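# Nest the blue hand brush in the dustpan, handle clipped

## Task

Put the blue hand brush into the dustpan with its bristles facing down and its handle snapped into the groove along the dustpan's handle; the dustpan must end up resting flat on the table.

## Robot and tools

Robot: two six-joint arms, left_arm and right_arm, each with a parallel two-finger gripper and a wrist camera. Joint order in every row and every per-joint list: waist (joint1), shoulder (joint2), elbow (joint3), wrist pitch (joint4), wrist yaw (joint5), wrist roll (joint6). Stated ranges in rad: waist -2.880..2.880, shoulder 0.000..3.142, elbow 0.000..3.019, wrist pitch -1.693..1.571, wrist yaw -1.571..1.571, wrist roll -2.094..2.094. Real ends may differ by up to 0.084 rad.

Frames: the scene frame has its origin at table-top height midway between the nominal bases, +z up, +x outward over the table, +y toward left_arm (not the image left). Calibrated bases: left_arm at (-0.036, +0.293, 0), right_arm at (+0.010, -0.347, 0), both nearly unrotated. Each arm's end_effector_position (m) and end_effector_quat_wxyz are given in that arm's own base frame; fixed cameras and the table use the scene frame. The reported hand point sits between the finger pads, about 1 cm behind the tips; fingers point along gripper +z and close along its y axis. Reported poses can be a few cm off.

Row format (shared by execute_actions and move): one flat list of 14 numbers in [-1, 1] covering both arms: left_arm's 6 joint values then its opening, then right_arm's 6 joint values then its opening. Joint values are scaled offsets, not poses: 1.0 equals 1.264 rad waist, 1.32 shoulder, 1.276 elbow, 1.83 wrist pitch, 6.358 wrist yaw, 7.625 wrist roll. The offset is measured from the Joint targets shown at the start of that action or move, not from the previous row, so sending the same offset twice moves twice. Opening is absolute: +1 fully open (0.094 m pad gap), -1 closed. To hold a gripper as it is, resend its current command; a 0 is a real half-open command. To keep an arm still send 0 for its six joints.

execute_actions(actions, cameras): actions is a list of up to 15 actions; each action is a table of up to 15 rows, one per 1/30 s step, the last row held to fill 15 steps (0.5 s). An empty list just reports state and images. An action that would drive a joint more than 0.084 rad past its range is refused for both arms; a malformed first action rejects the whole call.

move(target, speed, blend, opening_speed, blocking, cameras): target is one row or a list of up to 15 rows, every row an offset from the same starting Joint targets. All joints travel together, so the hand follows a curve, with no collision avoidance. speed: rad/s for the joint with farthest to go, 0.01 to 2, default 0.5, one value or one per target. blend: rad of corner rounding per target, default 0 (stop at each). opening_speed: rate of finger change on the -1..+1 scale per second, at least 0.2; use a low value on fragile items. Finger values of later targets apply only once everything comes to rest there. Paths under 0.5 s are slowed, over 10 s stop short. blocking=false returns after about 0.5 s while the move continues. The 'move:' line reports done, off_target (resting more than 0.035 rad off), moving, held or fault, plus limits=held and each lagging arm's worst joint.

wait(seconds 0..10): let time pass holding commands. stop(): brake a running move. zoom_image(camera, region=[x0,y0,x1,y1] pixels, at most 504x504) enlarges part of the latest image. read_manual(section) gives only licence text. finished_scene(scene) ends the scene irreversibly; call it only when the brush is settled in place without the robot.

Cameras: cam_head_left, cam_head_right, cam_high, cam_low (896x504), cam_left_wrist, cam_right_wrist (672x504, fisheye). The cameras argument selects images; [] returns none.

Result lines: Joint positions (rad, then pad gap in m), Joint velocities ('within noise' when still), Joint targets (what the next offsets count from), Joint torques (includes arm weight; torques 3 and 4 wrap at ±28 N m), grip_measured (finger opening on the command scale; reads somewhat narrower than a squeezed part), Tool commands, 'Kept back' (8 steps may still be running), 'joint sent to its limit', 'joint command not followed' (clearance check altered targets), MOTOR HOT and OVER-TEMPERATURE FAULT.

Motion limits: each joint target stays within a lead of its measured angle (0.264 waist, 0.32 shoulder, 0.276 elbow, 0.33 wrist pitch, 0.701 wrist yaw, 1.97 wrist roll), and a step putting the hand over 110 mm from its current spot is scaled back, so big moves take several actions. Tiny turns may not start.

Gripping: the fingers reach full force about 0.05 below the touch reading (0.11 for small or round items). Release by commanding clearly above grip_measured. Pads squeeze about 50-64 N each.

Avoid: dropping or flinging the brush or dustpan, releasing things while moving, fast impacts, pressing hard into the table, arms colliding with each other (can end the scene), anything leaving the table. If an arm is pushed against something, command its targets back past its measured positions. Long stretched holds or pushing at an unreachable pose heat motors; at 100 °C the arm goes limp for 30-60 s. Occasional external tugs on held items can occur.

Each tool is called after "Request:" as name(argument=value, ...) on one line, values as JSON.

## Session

Request:
execute_actions(actions=[], cameras=["cam_head_left", "cam_head_right", "cam_high"])

Scene clock: 0.00 s.
left_arm: end_effector_position=(+0.4338, -0.2049, +0.3244) grip_measured=+1.000 end_effector_quat_wxyz=(+0.123, +0.666, +0.712, -0.188) | right_arm: end_effector_position=(+0.5819, -0.1701, +0.3013) grip_measured=+1.000 end_effector_quat_wxyz=(+0.322, -0.427, +0.845, +0.003)
Joint positions: left_arm=[-0.284 1.55 1.66 -1.627 0.45 1.208 0.094] | right_arm=[-0.419 1.655 1.66 -1.128 -0.496 -1.239 0.094]
Joint velocities: within noise
Joint torques (N m): no reading
Motor temperatures (°C): left_arm=[30 28 34 28 27 26 26] | right_arm=[31 28 29 28 26 28 27]
Heat: left arm: hottest elbow 34 °C; right arm: hottest waist 31 °C.
Joint targets: left_arm=[-0.283 1.551 1.687 -1.626 0.450 1.208] | right_arm=[-0.419 1.641 1.702 -1.124 -0.496 -1.238]
Tool commands: left_gripper/opening=+1.0 right_gripper/opening=+1.0
Images, in order (width x height): cam_head_left 896x504, cam_head_right 896x504, cam_high 896x504.

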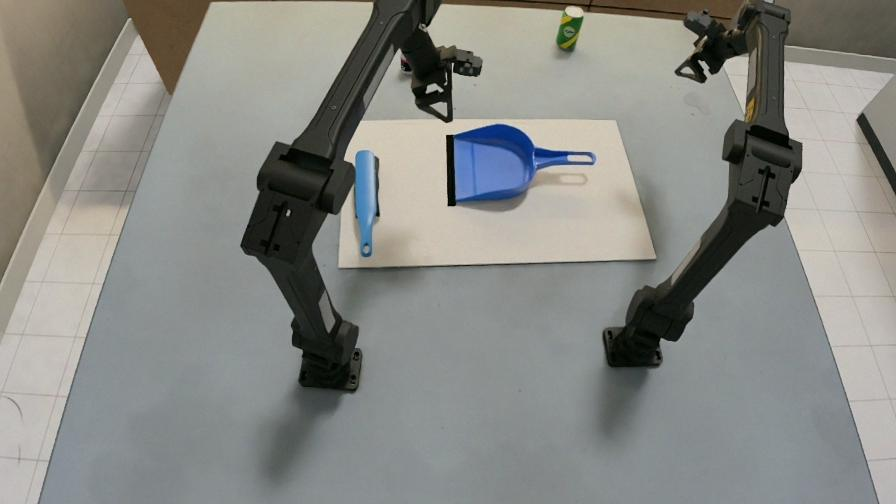

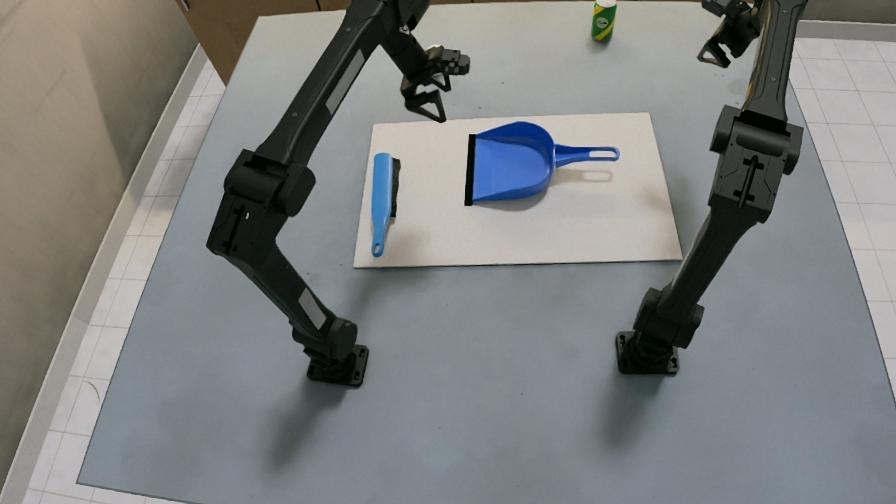

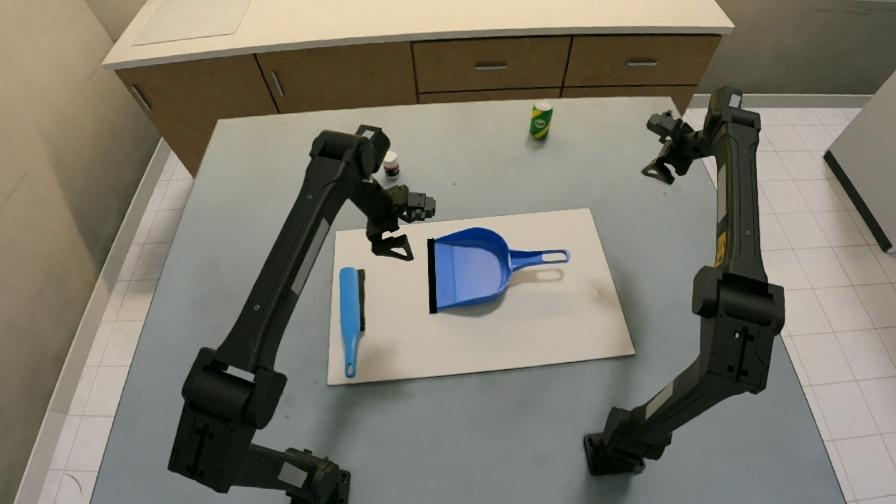

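Request:
zoom_image(camera="cam_head_right", region=[350, 110, 640, 270])

Request:
zoom_image(camera="cam_head_left", region=[340, 110, 620, 270])

Scaled by 1.738 from the camera's 896x504 image, which has a finer 1280x720 frame.

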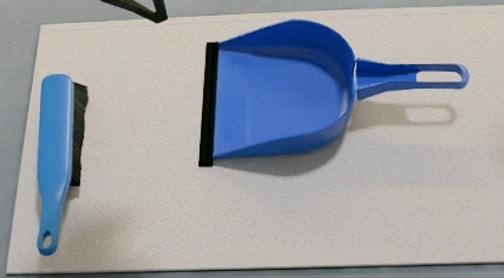

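Scaled by 1.800 from the camera's 896x504 image, which has a finer 1280x720 frame.

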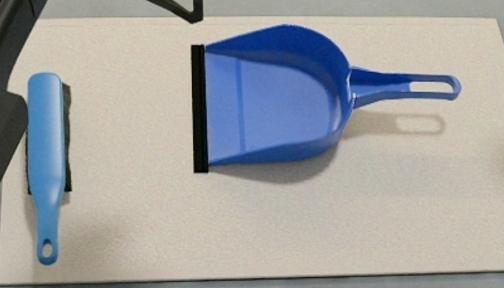

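Request:
move(target=[0.9755,0,0,0,0,0,-1, 0.5179,-0.2582,-0.6155,0.2611,0.0780,0.1624,1], speed=0.9, opening_speed=1.0, cameras=["cam_right_wrist"])

Scene clock: 14.30 s.
left_arm: end_effector_position=(+0.3354, +0.3431, +0.3244) grip_measured=-0.992 end_effector_quat_wxyz=(+0.209, +0.129, +0.966, -0.081) | right_arm: end_effector_position=(+0.4457, +0.1067, +0.1413) grip_measured=+1.000 end_effector_quat_wxyz=(+0.237, -0.125, +0.963, +0.027)
Joint positions: left_arm=[0.954 1.55 1.66 -1.627 0.45 1.208 0] | right_arm=[0.235 1.325 0.907 -0.672 -0.004 -0.023 0.094]
Joint velocities: within noise
Joint torques (N m): left_arm=[-2.14 -12.4 10.15 0.32 0.35 0.05] | right_arm=[-0.85 -12.81 9.16 2.61 0.12 0.22]
Motor temperatures (°C): left_arm=[30 29 37 28 27 26 26] | right_arm=[31 29 31 28 26 28 27]
Heat: left arm: hottest elbow 37 °C; right arm: hottest waist 31 °C.
Joint targets: left_arm=[0.950 1.551 1.687 -1.626 0.450 1.208] | right_arm=[0.236 1.300 0.916 -0.646 0.000 0.000]
move: done
camera_calibration:
cam_right_wrist: T_world_to_cam=[[0.183689, -0.977869, -0.100155, 0.0412818], [-0.979809, -0.190326, 0.0612442, 0.475858], [-0.078951, 0.086883, -0.993085, 0.256759], [0, 0, 0, 1]] pos_world=[0.478939, 0.108628, 0.229974]
Images, in order (width x height): cam_right_wrist 672x504.

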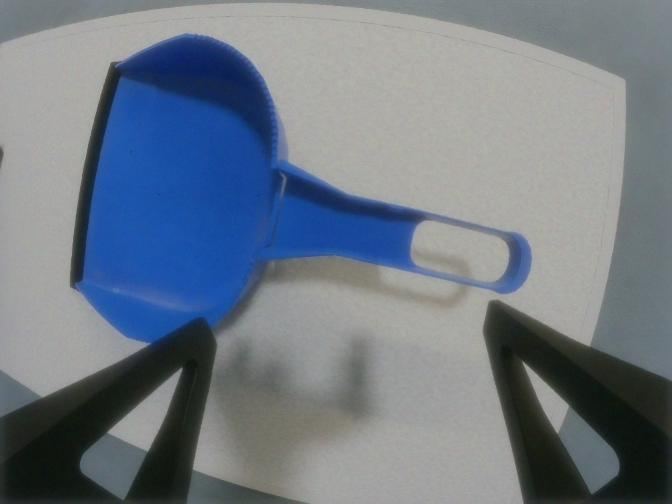

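Request:
zoom_image(camera="cam_right_wrist", region=[250, 140, 550, 310])

Scaled by 1.680 from the camera's 672x504 image, which has a finer 960x720 frame.

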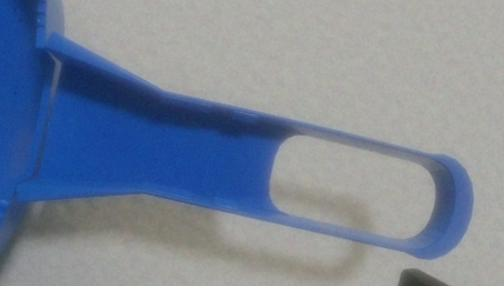

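Request:
move(target=[0,0,0,0,0,0,-1, 0.6084,0.5909,0.9906,-0.5213,0,0.1272,1], speed=1.0, cameras=["cam_right_wrist"])

Scene clock: 23.97 s.
left_arm: end_effector_position=(+0.3354, +0.3431, +0.3244) grip_measured=-0.993 end_effector_quat_wxyz=(+0.209, +0.129, +0.966, -0.081) | right_arm: end_effector_position=(+0.3488, +0.5521, +0.1917) grip_measured=+1.000 end_effector_quat_wxyz=(+0.004, -0.030, +1.000, +0.007)
Joint positions: left_arm=[0.954 1.55 1.66 -1.627 0.45 1.208 0] | right_arm=[1.008 2.086 2.114 -1.583 -0.002 0.947 0.094]
Joint velocities: within noise
Joint torques (N m): left_arm=[-2.14 -12.45 10.14 0.31 0.35 0.05] | right_arm=[-1.85 -23.12 13.48 -0.01 0.09 0.21]
Motor temperatures (°C): left_arm=[30 29 38 28 27 26 26] | right_arm=[31 29 32 29 26 28 27]
Heat: left arm: hottest elbow 38 °C; right arm: hottest elbow 32 °C.
Joint targets: left_arm=[0.950 1.551 1.687 -1.626 0.450 1.208] | right_arm=[1.005 2.080 2.180 -1.600 0.000 0.970]
move: off_target (right_arm); right_arm: the elbow is farthest, 0.066 rad from its target
camera_calibration:
cam_right_wrist: T_world_to_cam=[[-0.0515213, -0.995685, -0.0771836, 0.587195], [-0.860319, 0.00500342, 0.509732, 0.227071], [-0.507146, 0.0926646, -0.856864, 0.380483], [0, 0, 0, 1]] pos_world=[0.418567, 0.548268, 0.255599]
Images, in order (width x height): cam_right_wrist 672x504.

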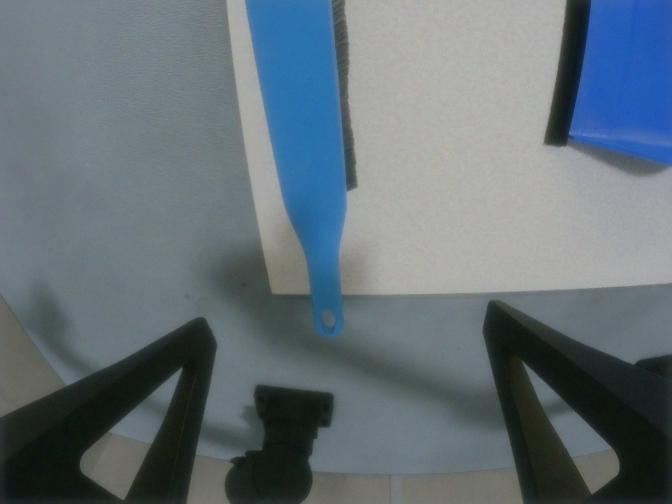

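Request:
execute_actions(actions=[], cameras=["cam_low", "cam_right_wrist"])

Scene clock: 28.30 s.
left_arm: end_effector_position=(+0.3354, +0.3431, +0.3244) grip_measured=-0.993 end_effector_quat_wxyz=(+0.209, +0.129, +0.966, -0.081) | right_arm: end_effector_position=(+0.3488, +0.5521, +0.1917) grip_measured=+1.000 end_effector_quat_wxyz=(+0.004, -0.030, +1.000, +0.007)
Joint positions: left_arm=[0.954 1.55 1.66 -1.627 0.45 1.208 0] | right_arm=[1.008 2.086 2.114 -1.583 -0.002 0.948 0.094]
Joint velocities: within noise
Joint torques (N m): left_arm=[-2.14 -12.4 10.15 0.32 0.35 0.05] | right_arm=[-1.73 -23.18 13.46 -0.05 0.09 0.22]
Motor temperatures (°C): left_arm=[30 29 39 28 28 26 26] | right_arm=[31 29 33 29 26 28 27]
Heat: left arm: hottest elbow 39 °C; right arm: hottest elbow 33 °C.
Joint targets: left_arm=[0.950 1.551 1.687 -1.626 0.450 1.208] | right_arm=[1.005 2.080 2.180 -1.600 0.000 0.970]
Tool commands: left_gripper/opening=-1.0 right_gripper/opening=+1.0
camera_calibration:
cam_right_wrist: T_world_to_cam=[[-0.0519015, -0.995665, -0.077186, 0.587317], [-0.860314, 0.00533023, 0.509736, 0.226888], [-0.507115, 0.0928603, -0.856861, 0.380364], [0, 0, 0, 1]] pos_world=[0.418566, 0.548241, 0.255599]
Images, in order (width x height): cam_low 896x504, cam_right_wrist 672x504.

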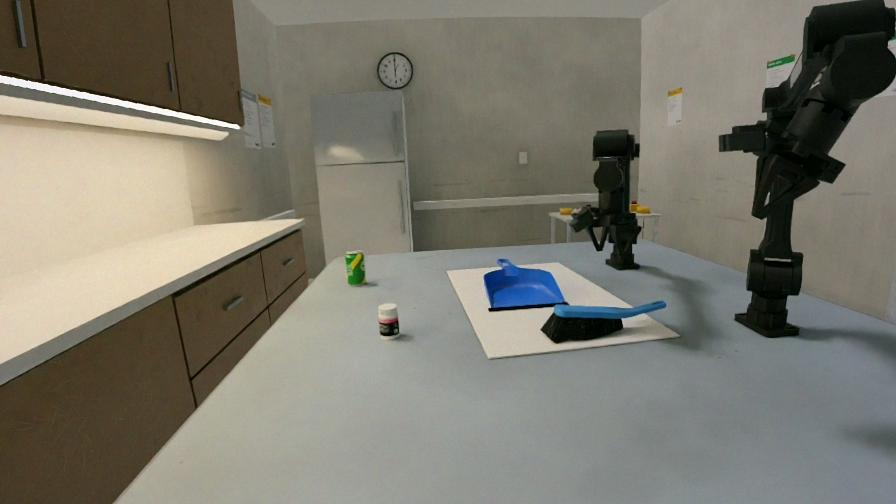

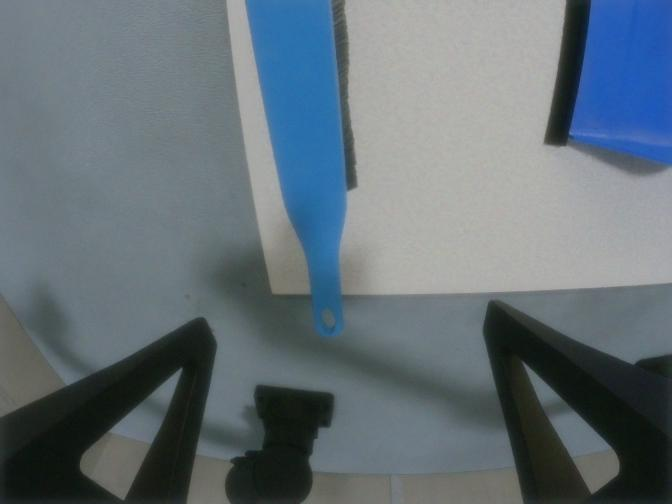

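Request:
zoom_image(camera="cam_low", region=[520, 280, 700, 380])

Scaled by 2.800 from the camera's 896x504 image, which has a finer 1280x720 frame.

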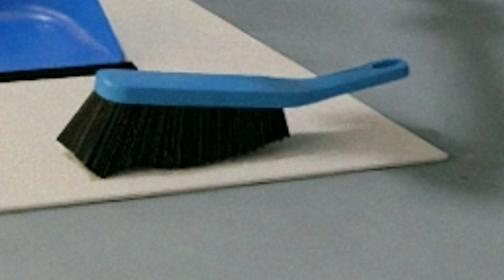

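Request:
move(target=[0,0,0,0,0,0,-1, 0.0075,0.0841,-0.0517,0.0732,0,0.0039,1], speed=0.4, cameras=["cam_right_wrist"])

Scene clock: 38.43 s.
left_arm: end_effector_position=(+0.3354, +0.3431, +0.3244) grip_measured=-0.993 end_effector_quat_wxyz=(+0.209, +0.129, +0.966, -0.081) | right_arm: end_effector_position=(+0.3604, +0.5705, +0.1026) grip_measured=+1.000 end_effector_quat_wxyz=(-0.009, -0.015, +1.000, -0.012)
Joint positions: left_arm=[0.954 1.55 1.66 -1.627 0.45 1.208 0] | right_arm=[1.008 2.213 2.096 -1.484 -0.002 0.977 0.094]
Joint velocities: within noise
Joint torques (N m): left_arm=[-2.14 -12.45 10.15 0.32 0.35 0.05] | right_arm=[-1.08 -26.4 9.54 1.29 0.1 0.25]
Motor temperatures (°C): left_arm=[30 30 40 28 28 26 27] | right_arm=[31 30 34 28 26 28 27]
Heat: left arm: hottest elbow 40 °C; right arm: hottest elbow 34 °C.
Joint targets: left_arm=[0.950 1.551 1.687 -1.626 0.450 1.208] | right_arm=[1.014 2.191 2.114 -1.466 0.000 0.999]
move: done
camera_calibration:
cam_right_wrist: T_world_to_cam=[[-0.0821734, -0.995949, -0.0365096, 0.606291], [-0.846777, 0.0504533, 0.52955, 0.249537], [-0.525563, 0.0744304, -0.847493, 0.324445], [0, 0, 0, 1]] pos_world=[0.431639, 0.567096, 0.164959]
Images, in order (width x height): cam_right_wrist 672x504.

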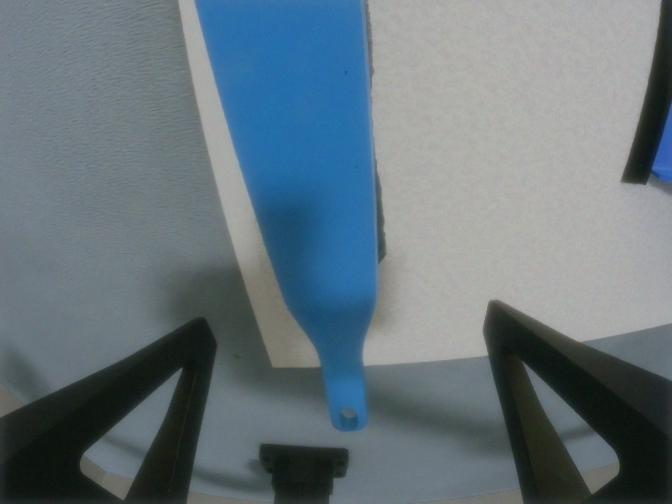

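Request:
move(target=[0,0,0,0,0,0,-1, 0.0071,0.0152,-0.0729,0.0738,0,0,1], speed=0.25, cameras=[])

Scene clock: 42.00 s.
left_arm: end_effector_position=(+0.3354, +0.3431, +0.3244) grip_measured=-0.993 end_effector_quat_wxyz=(+0.209, +0.129, +0.966, -0.081) | right_arm: end_effector_position=(+0.3642, +0.5765, +0.0707) grip_measured=+1.000 end_effector_quat_wxyz=(+0.004, -0.015, +1.000, +0.008)
Joint positions: left_arm=[0.954 1.55 1.66 -1.627 0.45 1.208 0] | right_arm=[1.008 2.213 2.011 -1.35 -0.002 0.977 0.094]
Joint velocities: within noise
Joint torques (N m): left_arm=[-2.14 -12.45 10.15 0.31 0.35 0.05] | right_arm=[-0.38 -24.18 8.72 1.32 0.1 0.22]
Motor temperatures (°C): left_arm=[30 30 40 28 28 26 27] | right_arm=[31 30 35 28 26 28 27]
Heat: left arm: hottest elbow 40 °C; right arm: hottest elbow 35 °C.
Joint targets: left_arm=[0.950 1.551 1.687 -1.626 0.450 1.208] | right_arm=[1.023 2.211 2.021 -1.331 0.000 1.000]
move: done
No camera images: "cameras" was empty.

Request:
move(target=[0,0,0,0,0,0,-1, -0.0103,0.0205,-0.0165,0.0153,0,0,1], speed=0.12, cameras=["cam_right_wrist"])

Scene clock: 43.67 s.
left_arm: end_effector_position=(+0.3354, +0.3431, +0.3244) grip_measured=-0.993 end_effector_quat_wxyz=(+0.209, +0.129, +0.966, -0.081) | right_arm: end_effector_position=(+0.3627, +0.5742, +0.0430) grip_measured=+1.000 end_effector_quat_wxyz=(-0.002, -0.015, +1.000, -0.001)
Joint positions: left_arm=[0.954 1.55 1.66 -1.627 0.45 1.208 0] | right_arm=[1.008 2.242 1.988 -1.321 -0.002 0.977 0.094]
Joint velocities: within noise
Joint torques (N m): left_arm=[-2.14 -12.4 10.14 0.32 0.35 0.05] | right_arm=[-1.44 -25 8.75 1.42 0.09 0.22]
Motor temperatures (°C): left_arm=[30 30 40 28 28 26 27] | right_arm=[31 30 35 28 26 28 27]
Heat: left arm: hottest elbow 40 °C; right arm: hottest elbow 35 °C.
Joint targets: left_arm=[0.950 1.551 1.687 -1.626 0.450 1.208] | right_arm=[1.010 2.238 2.000 -1.303 0.000 1.000]
move: done
camera_calibration:
cam_right_wrist: T_world_to_cam=[[-0.0822662, -0.994832, -0.0595146, 0.608307], [-0.854019, 0.0395894, 0.518733, 0.292209], [-0.513695, 0.0935008, -0.852863, 0.259815], [0, 0, 0, 1]] pos_world=[0.433061, 0.569302, 0.106211]
Images, in order (width x height): cam_right_wrist 672x504.

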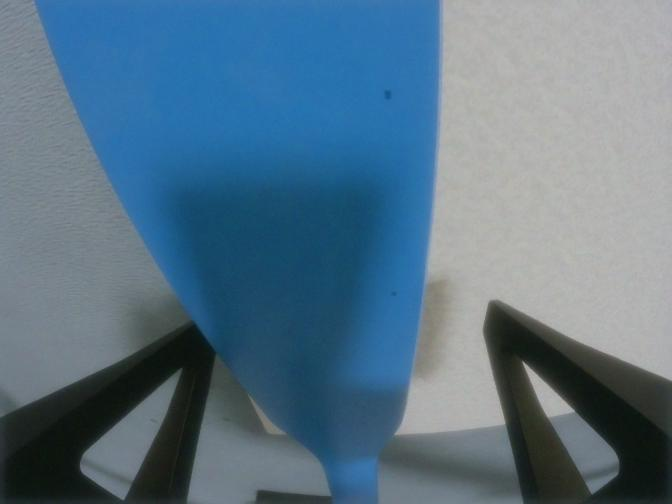

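Request:
move(target=[0,0,0,0,0,0,-1, 0,0,0,0,0,0,-0.2], opening_speed=0.4, cameras=["cam_right_wrist"])

Scene clock: 49.03 s.
left_arm: end_effector_position=(+0.3354, +0.3431, +0.3244) grip_measured=-0.993 end_effector_quat_wxyz=(+0.209, +0.129, +0.966, -0.081) | right_arm: end_effector_position=(+0.3610, +0.5754, +0.0430) grip_measured=-0.037 end_effector_quat_wxyz=(-0.002, -0.016, +1.000, -0.001)
Joint positions: left_arm=[0.954 1.55 1.66 -1.627 0.45 1.208 0] | right_arm=[1.011 2.242 1.988 -1.321 -0.002 0.978 0.045]
Joint velocities: within noise
Joint torques (N m): left_arm=[-2.14 -12.4 10.14 0.32 0.35 0.05] | right_arm=[-1.38 -24.7 8.87 1.31 0.09 0.2]
Motor temperatures (°C): left_arm=[30 30 40 28 28 26 27] | right_arm=[31 31 35 28 26 28 28]
Heat: left arm: hottest elbow 40 °C; right arm: hottest elbow 35 °C.
Joint targets: left_arm=[0.950 1.551 1.687 -1.626 0.450 1.208] | right_arm=[1.010 2.238 2.000 -1.303 0.000 1.000]
move: done
camera_calibration:
cam_right_wrist: T_world_to_cam=[[-0.079569, -0.995011, -0.0601886, 0.60859], [-0.854334, 0.0369605, 0.518409, 0.292379], [-0.513598, 0.0926705, -0.853012, 0.25929], [0, 0, 0, 1]] pos_world=[0.431385, 0.570719, 0.106236]
Images, in order (width x height): cam_right_wrist 672x504.

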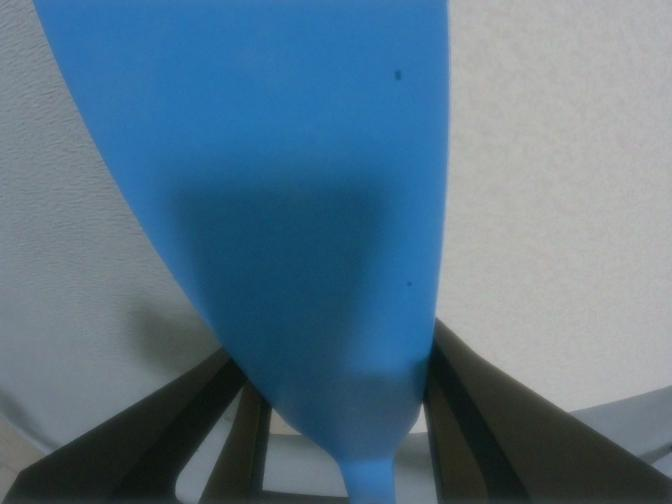

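Request:
move(target=[[0,0,0,0,0,0,-1, 0,-0.0977,0.0502,-0.0984,0,0,-0.2],[0,0,0,0,0,0,-1, -0.4707,-0.3902,-0.3683,-0.0120,0,-0.2829,-0.2]], speed=[0.15, 0.8], blend=[0.03, 0], cameras=["cam_right_wrist", "cam_head_right"])

Scene clock: 56.10 s.
left_arm: end_effector_position=(+0.3354, +0.3431, +0.3244) grip_measured=-0.993 end_effector_quat_wxyz=(+0.209, +0.129, +0.966, -0.081) | right_arm: end_effector_position=(+0.4818, +0.2124, +0.1549) grip_measured=-0.053 end_effector_quat_wxyz=(+0.004, +0.700, -0.714, -0.003)
Joint positions: left_arm=[0.954 1.55 1.66 -1.627 0.45 1.208 0] | right_arm=[0.416 1.754 1.517 -1.344 -0.002 -1.134 0.044]
Joint velocities: within noise
Joint torques (N m): left_arm=[-2.14 -12.4 10.14 0.32 0.35 0.05] | right_arm=[-1.55 -20.19 9.03 1.35 -0.03 -0.25]
Motor temperatures (°C): left_arm=[30 30 41 28 28 26 27] | right_arm=[31 32 35 28 26 28 28]
Heat: left arm: hottest elbow 41 °C; right arm: hottest elbow 35 °C.
Joint targets: left_arm=[0.950 1.551 1.687 -1.626 0.450 1.208] | right_arm=[0.415 1.723 1.530 -1.325 0.000 -1.157]
move: done
camera_calibration:
cam_right_wrist: T_world_to_cam=[[0.988525, -0.132854, -0.0718906, -0.432234], [-0.0767795, -0.851752, 0.51829, 0.165108], [-0.13009, -0.506823, -0.852178, 0.39291], [0, 0, 0, 1]] pos_world=[0.491064, 0.282343, 0.218182]
Images, in order (width x height): cam_head_right 896x504, cam_right_wrist 672x504.

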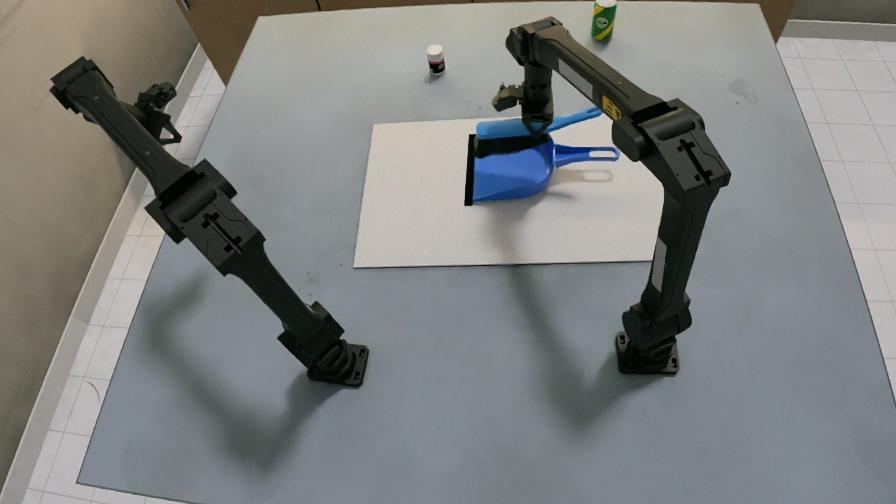

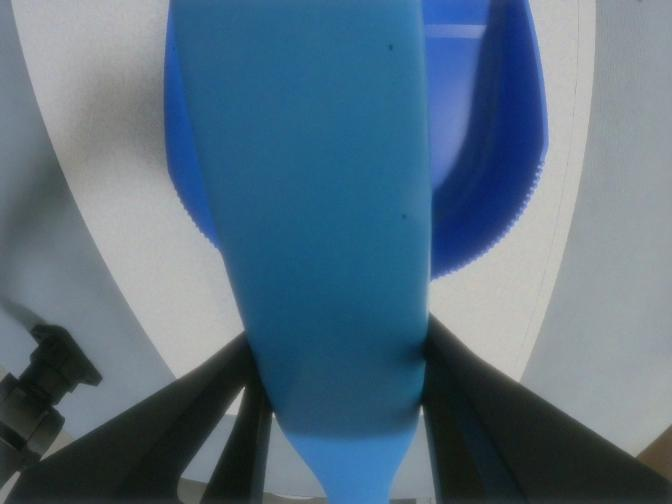

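Request:
move(target=[0,0,0,0,0,0,-1, -0.0063,0.0674,-0.1129,0.1137,0,-0.001,-0.2], speed=0.25, cameras=["cam_high", "cam_right_wrist"])

Scene clock: 61.67 s.
left_arm: end_effector_position=(+0.3354, +0.3431, +0.3244) grip_measured=-0.993 end_effector_quat_wxyz=(+0.209, +0.129, +0.966, -0.081) | right_arm: end_effector_position=(+0.4818, +0.2100, +0.0762) grip_measured=-0.053 end_effector_quat_wxyz=(-0.001, +0.703, -0.711, -0.001)
Joint positions: left_arm=[0.954 1.55 1.66 -1.627 0.45 1.208 0] | right_arm=[0.411 1.813 1.381 -1.138 -0.003 -1.148 0.044]
Joint velocities: within noise
Joint torques (N m): left_arm=[-2.14 -12.4 10.14 0.32 0.35 0.05] | right_arm=[-1.79 -18.37 7.88 1.61 0.03 -0.18]
Motor temperatures (°C): left_arm=[30 30 41 28 28 26 27] | right_arm=[31 32 36 28 26 28 28]
Heat: left arm: hottest elbow 41 °C; right arm: hottest elbow 36 °C.
Joint targets: left_arm=[0.950 1.551 1.687 -1.626 0.450 1.208] | right_arm=[0.407 1.812 1.386 -1.117 0.000 -1.165]
move: done
camera_calibration:
cam_right_wrist: T_world_to_cam=[[0.99037, -0.123055, -0.0634456, -0.441759], [-0.0734515, -0.855458, 0.512637, 0.203491], [-0.117358, -0.50304, -0.856258, 0.317994], [0, 0, 0, 1]] pos_world=[0.48977, 0.279681, 0.13994]
Images, in order (width x height): cam_high 896x504, cam_right_wrist 672x504.

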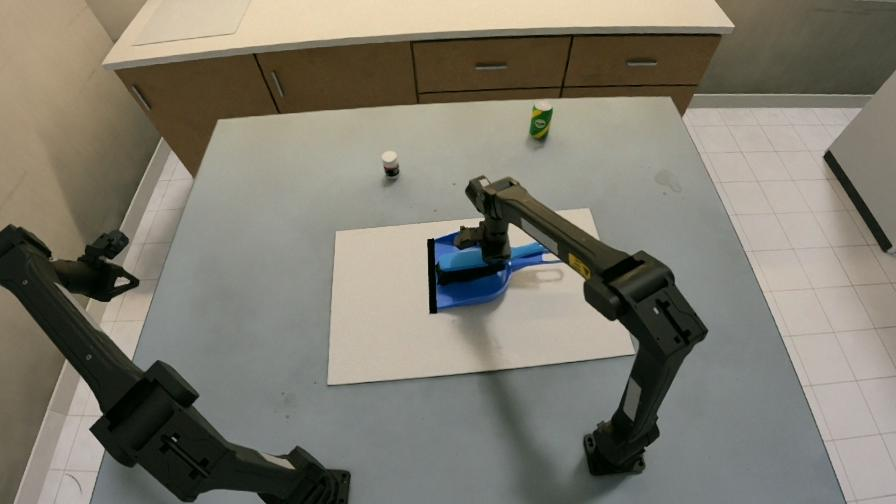

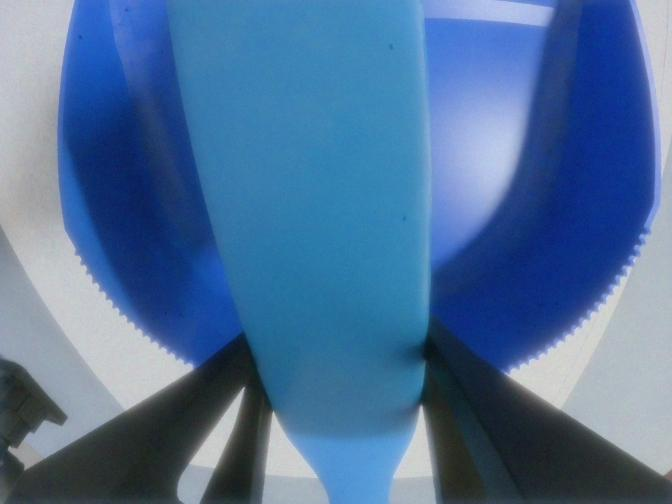

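Request:
zoom_image(camera="cam_high", region=[490, 225, 580, 280])

Scaled by 5.600 from the camera's 896x504 image, which has a finer 1280x720 frame.

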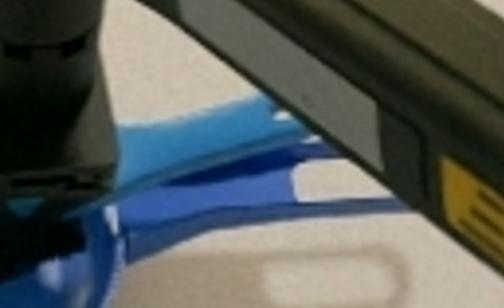

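Request:
move(target=[0,0,0,0,0,0,-1, -0.004,0.0152,-0.0227,0.0268,0,0,-0.2], speed=0.08, cameras=["cam_high", "cam_right_wrist"])

Request:
zoom_image(camera="cam_high", region=[490, 225, 580, 280])

Scene clock: 64.37 s.
left_arm: end_effector_position=(+0.3354, +0.3431, +0.3244) grip_measured=-0.993 end_effector_quat_wxyz=(+0.209, +0.129, +0.966, -0.081) | right_arm: end_effector_position=(+0.4844, +0.2095, +0.0699) grip_measured=-0.053 end_effector_quat_wxyz=(-0.012, +0.706, -0.708, +0.000)
Joint positions: left_arm=[0.954 1.55 1.66 -1.627 0.45 1.208 0] | right_arm=[0.406 1.813 1.362 -1.098 -0.009 -1.16 0.044]
Joint velocities: within noise
Joint torques (N m): left_arm=[-2.14 -12.4 10.14 0.32 0.35 0.05] | right_arm=[-1.96 -16.03 7.02 1.85 0.25 -0.08]
Motor temperatures (°C): left_arm=[30 30 41 28 28 26 27] | right_arm=[31 32 35 28 26 28 28]
Heat: left arm: hottest elbow 41 °C; right arm: hottest elbow 35 °C.
Joint targets: left_arm=[0.950 1.551 1.687 -1.626 0.450 1.208] | right_arm=[0.402 1.832 1.357 -1.068 0.000 -1.165]
move: done
camera_calibration:
cam_right_wrist: T_world_to_cam=[[0.99221, -0.115097, -0.0476635, -0.448501], [-0.0760587, -0.862712, 0.499943, 0.210159], [-0.0986617, -0.492424, -0.864745, 0.301975], [0, 0, 0, 1]] pos_world=[0.490785, 0.278386, 0.134687]
Images, in order (width x height): cam_high 896x504, cam_right_wrist 672x504.

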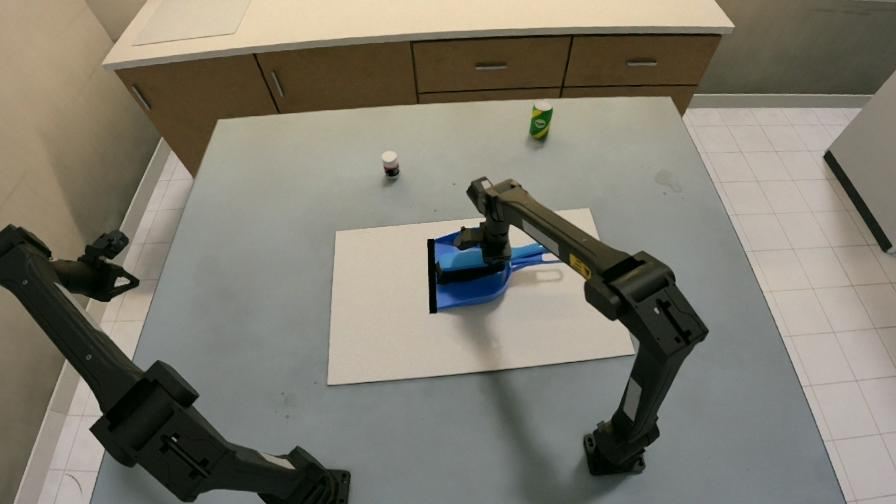

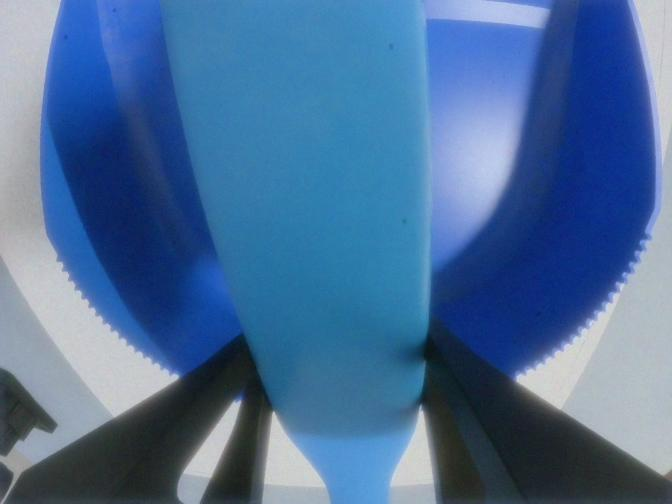

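Scaled by 5.600 from the camera's 896x504 image, which has a finer 1280x720 frame.

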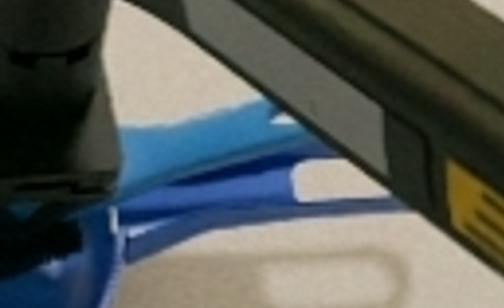

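Request:
move(target=[0,0,0,0,0,0,-1, 0,0.0115,-0.0055,-0.0045,0,0,-0.2], speed=0.05, cameras=["cam_right_wrist"])

Scene clock: 69.63 s.
left_arm: end_effector_position=(+0.3354, +0.3431, +0.3244) grip_measured=-0.993 end_effector_quat_wxyz=(+0.209, +0.129, +0.966, -0.081) | right_arm: end_effector_position=(+0.4838, +0.2094, +0.0694) grip_measured=-0.053 end_effector_quat_wxyz=(-0.011, +0.706, -0.708, +0.000)
Joint positions: left_arm=[0.954 1.55 1.66 -1.627 0.45 1.208 0] | right_arm=[0.406 1.813 1.361 -1.098 -0.009 -1.161 0.044]
Joint velocities: within noise
Joint torques (N m): left_arm=[-2.2 -12.4 10.14 0.32 0.35 0.05] | right_arm=[-1.9 -14.68 6.61 1.57 0.28 -0.06]
Motor temperatures (°C): left_arm=[30 30 42 28 28 26 27] | right_arm=[31 32 35 28 26 28 28]
Heat: left arm: hottest elbow 42 °C; right arm: hottest elbow 35 °C.
Joint targets: left_arm=[0.950 1.551 1.687 -1.626 0.450 1.208] | right_arm=[0.402 1.847 1.350 -1.076 0.000 -1.165]
move: done
camera_calibration:
cam_right_wrist: T_world_to_cam=[[0.99218, -0.114723, -0.0491747, -0.447905], [-0.0749457, -0.86261, 0.500287, 0.209633], [-0.099813, -0.492689, -0.864462, 0.301952], [0, 0, 0, 1]] pos_world=[0.490252, 0.278215, 0.134124]
Images, in order (width x height): cam_right_wrist 672x504.

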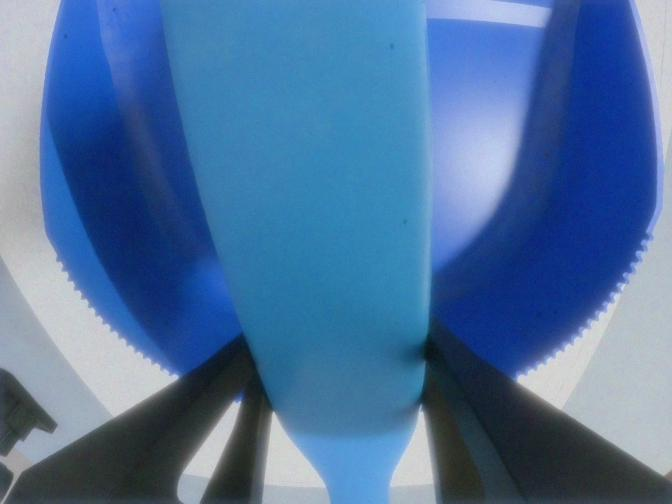

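Request:
move(target=[0,0,0,0,0,0,-1, -0.0332,-0.0621,-0.0196,0.0290,-0.0212,-0.0046,-0.2], speed=0.1, cameras=["cam_low"])

Request:
zoom_image(camera="cam_low", region=[440, 210, 620, 320])

Scene clock: 74.67 s.
left_arm: end_effector_position=(+0.3354, +0.3431, +0.3244) grip_measured=-0.993 end_effector_quat_wxyz=(+0.209, +0.129, +0.966, -0.081) | right_arm: end_effector_position=(+0.4805, +0.2088, +0.0619) grip_measured=-0.053 end_effector_quat_wxyz=(-0.047, +0.697, -0.714, -0.051)
Joint positions: left_arm=[0.954 1.55 1.66 -1.627 0.45 1.208 0] | right_arm=[0.368 1.8 1.316 -1.041 -0.131 -1.176 0.044]
Joint velocities: within noise
Joint torques (N m): left_arm=[-2.14 -12.4 10.14 0.31 0.35 0.05] | right_arm=[-2.08 -20.42 8.08 1.39 -0.4 -0.26]
Motor temperatures (°C): left_arm=[30 30 42 28 28 26 27] | right_arm=[31 32 35 28 26 28 28]
Heat: left arm: hottest elbow 42 °C; right arm: hottest elbow 35 °C.
Joint targets: left_arm=[0.950 1.551 1.687 -1.626 0.450 1.208] | right_arm=[0.360 1.765 1.325 -1.023 -0.135 -1.200]
move: done
Images, in order (width x height): cam_low 896x504.

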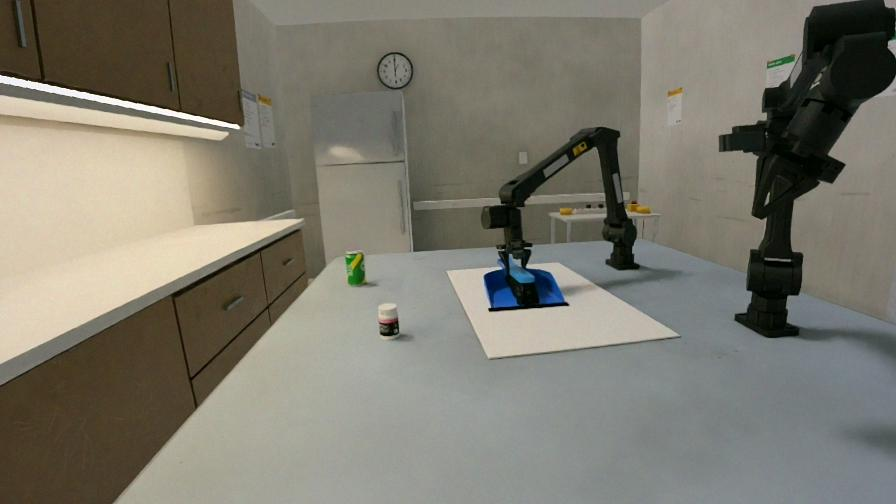

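Scaled by 2.800 from the camera's 896x504 image, which has a finer 1280x720 frame.

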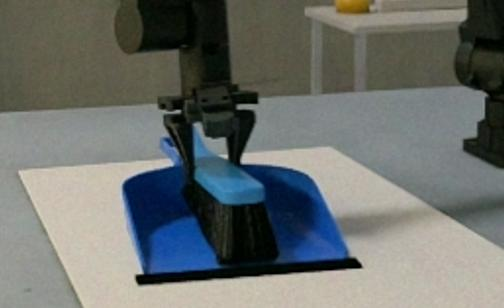

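Request:
execute_actions(actions=[], cameras=["cam_high"])

Request:
zoom_image(camera="cam_high", region=[490, 225, 580, 280])

Scene clock: 75.30 s.
left_arm: end_effector_position=(+0.3354, +0.3431, +0.3244) grip_measured=-0.993 end_effector_quat_wxyz=(+0.209, +0.129, +0.966, -0.081) | right_arm: end_effector_position=(+0.4805, +0.2088, +0.0619) grip_measured=-0.053 end_effector_quat_wxyz=(-0.047, +0.697, -0.714, -0.051)
Joint positions: left_arm=[0.954 1.55 1.66 -1.627 0.45 1.208 0] | right_arm=[0.368 1.8 1.316 -1.041 -0.131 -1.176 0.044]
Joint velocities: within noise
Joint torques (N m): left_arm=[-2.14 -12.4 10.14 0.32 0.35 0.05] | right_arm=[-2.08 -20.42 8.08 1.44 -0.4 -0.26]
Motor temperatures (°C): left_arm=[30 30 42 28 28 26 27] | right_arm=[31 32 35 28 26 28 28]
Heat: left arm: hottest elbow 42 °C; right arm: hottest elbow 35 °C.
Joint targets: left_arm=[0.950 1.551 1.687 -1.626 0.450 1.208] | right_arm=[0.360 1.765 1.325 -1.023 -0.135 -1.200]
Tool commands: left_gripper/opening=-1.0 right_gripper/opening=-0.2
Images, in order (width x height): cam_high 896x504.

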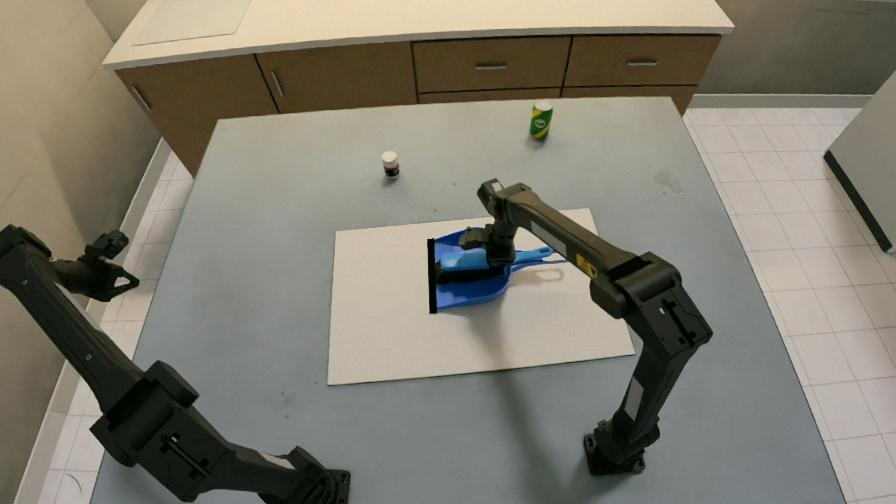

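Scaled by 5.600 from the camera's 896x504 image, which has a finer 1280x720 frame.

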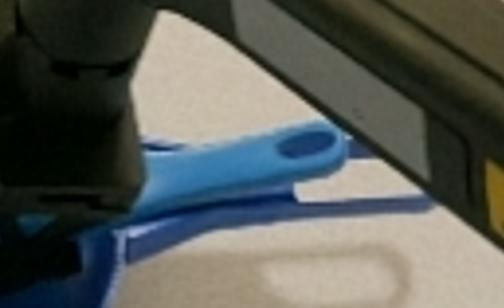

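Request:
move(target=[0,0,0,0,0,0,-1, -0.0403,-0.0038,-0.0447,0.0481,-0.0197,-0.0068,-0.2], speed=0.08, cameras=["cam_high"])

Request:
zoom_image(camera="cam_high", region=[490, 225, 580, 280])

Scene clock: 85.37 s.
left_arm: end_effector_position=(+0.3354, +0.3431, +0.3244) grip_measured=-0.993 end_effector_quat_wxyz=(+0.209, +0.129, +0.966, -0.081) | right_arm: end_effector_position=(+0.4799, +0.2065, +0.0533) grip_measured=-0.053 end_effector_quat_wxyz=(-0.093, +0.699, -0.703, -0.095)
Joint positions: left_arm=[0.954 1.55 1.66 -1.627 0.45 1.208 0] | right_arm=[0.325 1.79 1.261 -0.957 -0.252 -1.229 0.044]
Joint velocities: within noise
Joint torques (N m): left_arm=[-2.14 -12.4 10.14 0.32 0.35 0.05] | right_arm=[-2.08 -19.96 7.65 1.7 -0.63 -0.25]
Motor temperatures (°C): left_arm=[30 30 42 28 28 26 27] | right_arm=[31 31 35 28 26 28 29]
Heat: left arm: hottest elbow 42 °C; right arm: hottest elbow 35 °C.
Joint targets: left_arm=[0.950 1.551 1.687 -1.626 0.450 1.208] | right_arm=[0.309 1.760 1.268 -0.935 -0.260 -1.252]
move: done
Images, in order (width x height): cam_high 896x504.

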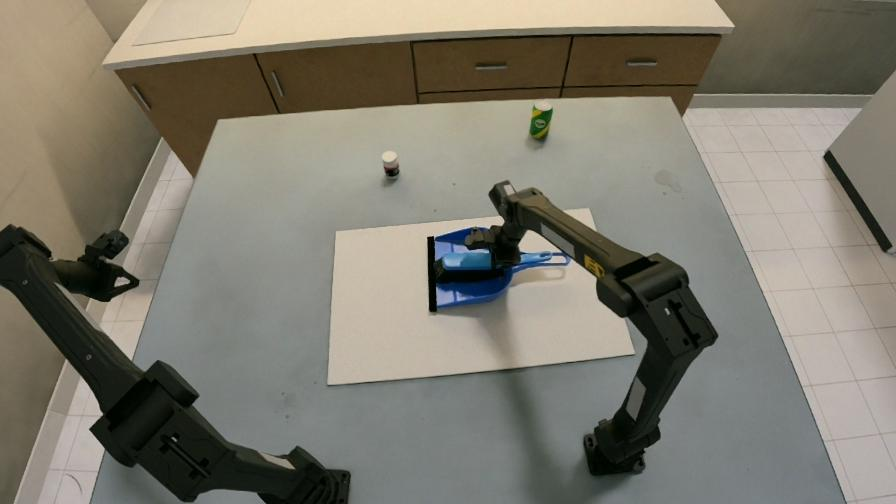

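Scaled by 5.600 from the camera's 896x504 image, which has a finer 1280x720 frame.

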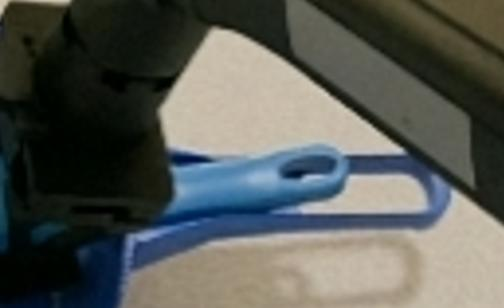

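Request:
zoom_image(camera="cam_high", region=[514, 242, 574, 272])

Scaled by 8.400 from the camera's 896x504 image, which has a finer 1280x720 frame.

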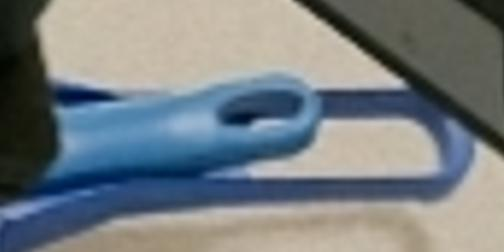

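Request:
execute_actions(actions=[], cameras=["cam_right_wrist", "cam_low"])

Request:
zoom_image(camera="cam_low", region=[470, 230, 590, 320])

Scene clock: 90.57 s.
left_arm: end_effector_position=(+0.3354, +0.3431, +0.3244) grip_measured=-0.993 end_effector_quat_wxyz=(+0.209, +0.129, +0.966, -0.081) | right_arm: end_effector_position=(+0.4800, +0.2065, +0.0533) grip_measured=-0.053 end_effector_quat_wxyz=(-0.093, +0.699, -0.703, -0.094)
Joint positions: left_arm=[0.954 1.55 1.66 -1.627 0.45 1.208 0] | right_arm=[0.325 1.79 1.261 -0.956 -0.252 -1.229 0.044]
Joint velocities: within noise
Joint torques (N m): left_arm=[-2.14 -12.4 10.15 0.32 0.35 0.05] | right_arm=[-2.08 -19.6 7.76 1.68 -0.64 -0.25]
Motor temperatures (°C): left_arm=[30 30 42 28 28 26 27] | right_arm=[31 32 35 28 26 28 29]
Heat: left arm: hottest elbow 42 °C; right arm: hottest elbow 35 °C.
Joint targets: left_arm=[0.950 1.551 1.687 -1.626 0.450 1.208] | right_arm=[0.309 1.760 1.268 -0.935 -0.260 -1.252]
Tool commands: left_gripper/opening=-1.0 right_gripper/opening=-0.2
camera_calibration:
cam_right_wrist: T_world_to_cam=[[0.991026, -0.0966796, -0.0923027, -0.446075], [-0.0682311, -0.959697, 0.272628, 0.243927], [-0.11494, -0.263884, -0.957682, 0.251263], [0, 0, 0, 1]] pos_world=[0.487595, 0.257273, 0.132954]
Images, in order (width x height): cam_low 896x504, cam_right_wrist 672x504.

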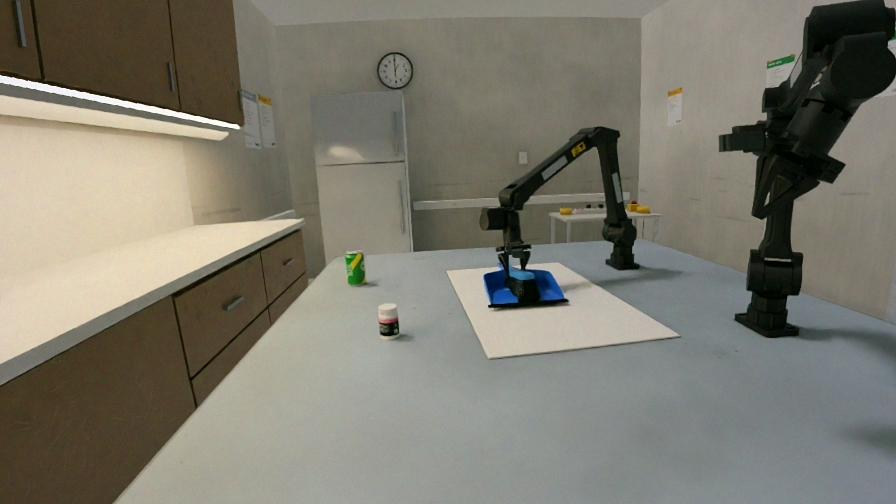

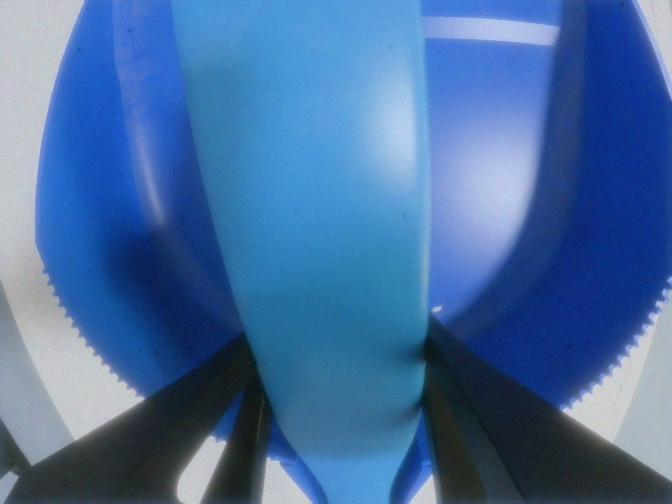

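Scaled by 4.200 from the camera's 896x504 image, which has a finer 1280x720 frame.

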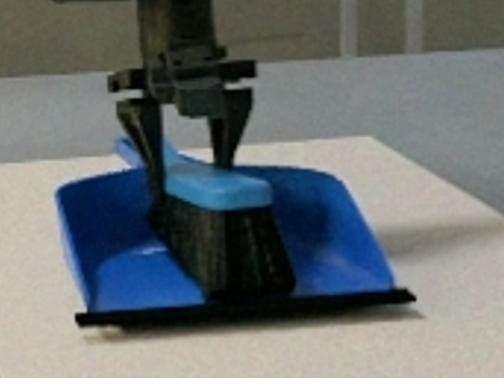

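Request:
execute_actions(actions=[], cameras=["cam_high"])

Request:
zoom_image(camera="cam_high", region=[500, 235, 584, 277])

Scene clock: 99.40 s.
left_arm: end_effector_position=(+0.3354, +0.3431, +0.3244) grip_measured=-0.993 end_effector_quat_wxyz=(+0.209, +0.129, +0.966, -0.081) | right_arm: end_effector_position=(+0.4800, +0.2065, +0.0533) grip_measured=-0.053 end_effector_quat_wxyz=(-0.093, +0.699, -0.703, -0.094)
Joint positions: left_arm=[0.954 1.55 1.66 -1.627 0.45 1.208 0] | right_arm=[0.325 1.79 1.261 -0.956 -0.252 -1.229 0.044]
Joint velocities: within noise
Joint torques (N m): left_arm=[-2.14 -12.45 10.14 0.32 0.35 0.05] | right_arm=[-2.08 -19.55 7.77 1.66 -0.64 -0.25]
Motor temperatures (°C): left_arm=[30 30 42 28 28 26 27] | right_arm=[31 32 34 28 26 28 29]
Heat: left arm: hottest elbow 42 °C; right arm: hottest elbow 34 °C.
Joint targets: left_arm=[0.950 1.551 1.687 -1.626 0.450 1.208] | right_arm=[0.309 1.760 1.268 -0.935 -0.260 -1.252]
Tool commands: left_gripper/opening=-1.0 right_gripper/opening=-0.2
Images, in order (width x height): cam_high 896x504.

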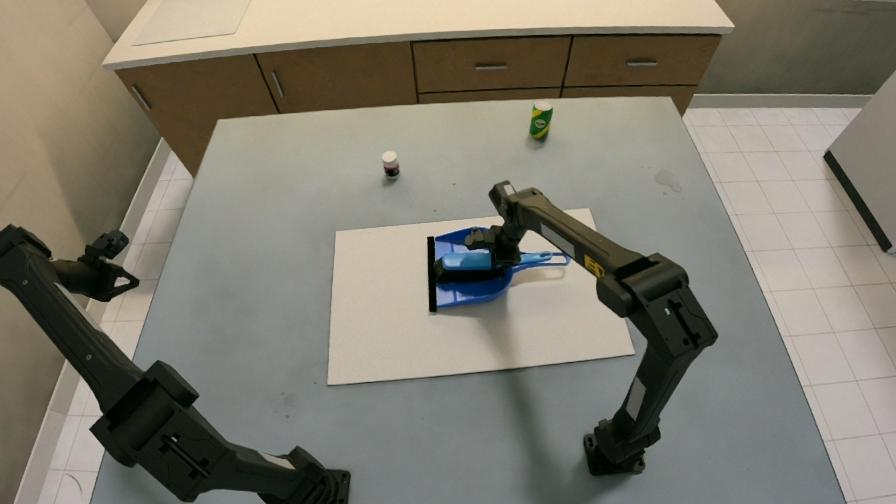

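Scaled by 6.000 from the camera's 896x504 image, which has a finer 1280x720 frame.

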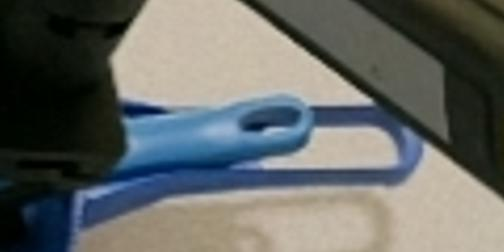

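Request:
move(target=[0,0,0,0,0,0,-1,0,0,0,0,0,0.0106,-0.2], speed=0.1, cameras=[])

Scene clock: 102.97 s.
left_arm: end_effector_position=(+0.3354, +0.3431, +0.3244) grip_measured=-0.993 end_effector_quat_wxyz=(+0.209, +0.129, +0.966, -0.081) | right_arm: end_effector_position=(+0.4800, +0.2065, +0.0533) grip_measured=-0.053 end_effector_quat_wxyz=(-0.092, +0.688, -0.713, -0.096)
Joint positions: left_arm=[0.954 1.55 1.66 -1.627 0.45 1.208 0] | right_arm=[0.325 1.79 1.261 -0.956 -0.252 -1.199 0.044]
Joint velocities: within noise
Joint torques (N m): left_arm=[-2.14 -12.4 10.14 0.32 0.35 0.05] | right_arm=[-2.14 -19.6 7.79 1.66 -0.64 0.3]
Motor temperatures (°C): left_arm=[30 30 43 28 28 26 27] | right_arm=[31 32 34 28 26 28 29]
Heat: left arm: hottest elbow 43 °C; right arm: hottest elbow 34 °C.
Joint targets: left_arm=[0.950 1.551 1.687 -1.626 0.450 1.208] | right_arm=[0.309 1.760 1.268 -0.935 -0.260 -1.171]
move: done
No camera images: "cameras" was empty.


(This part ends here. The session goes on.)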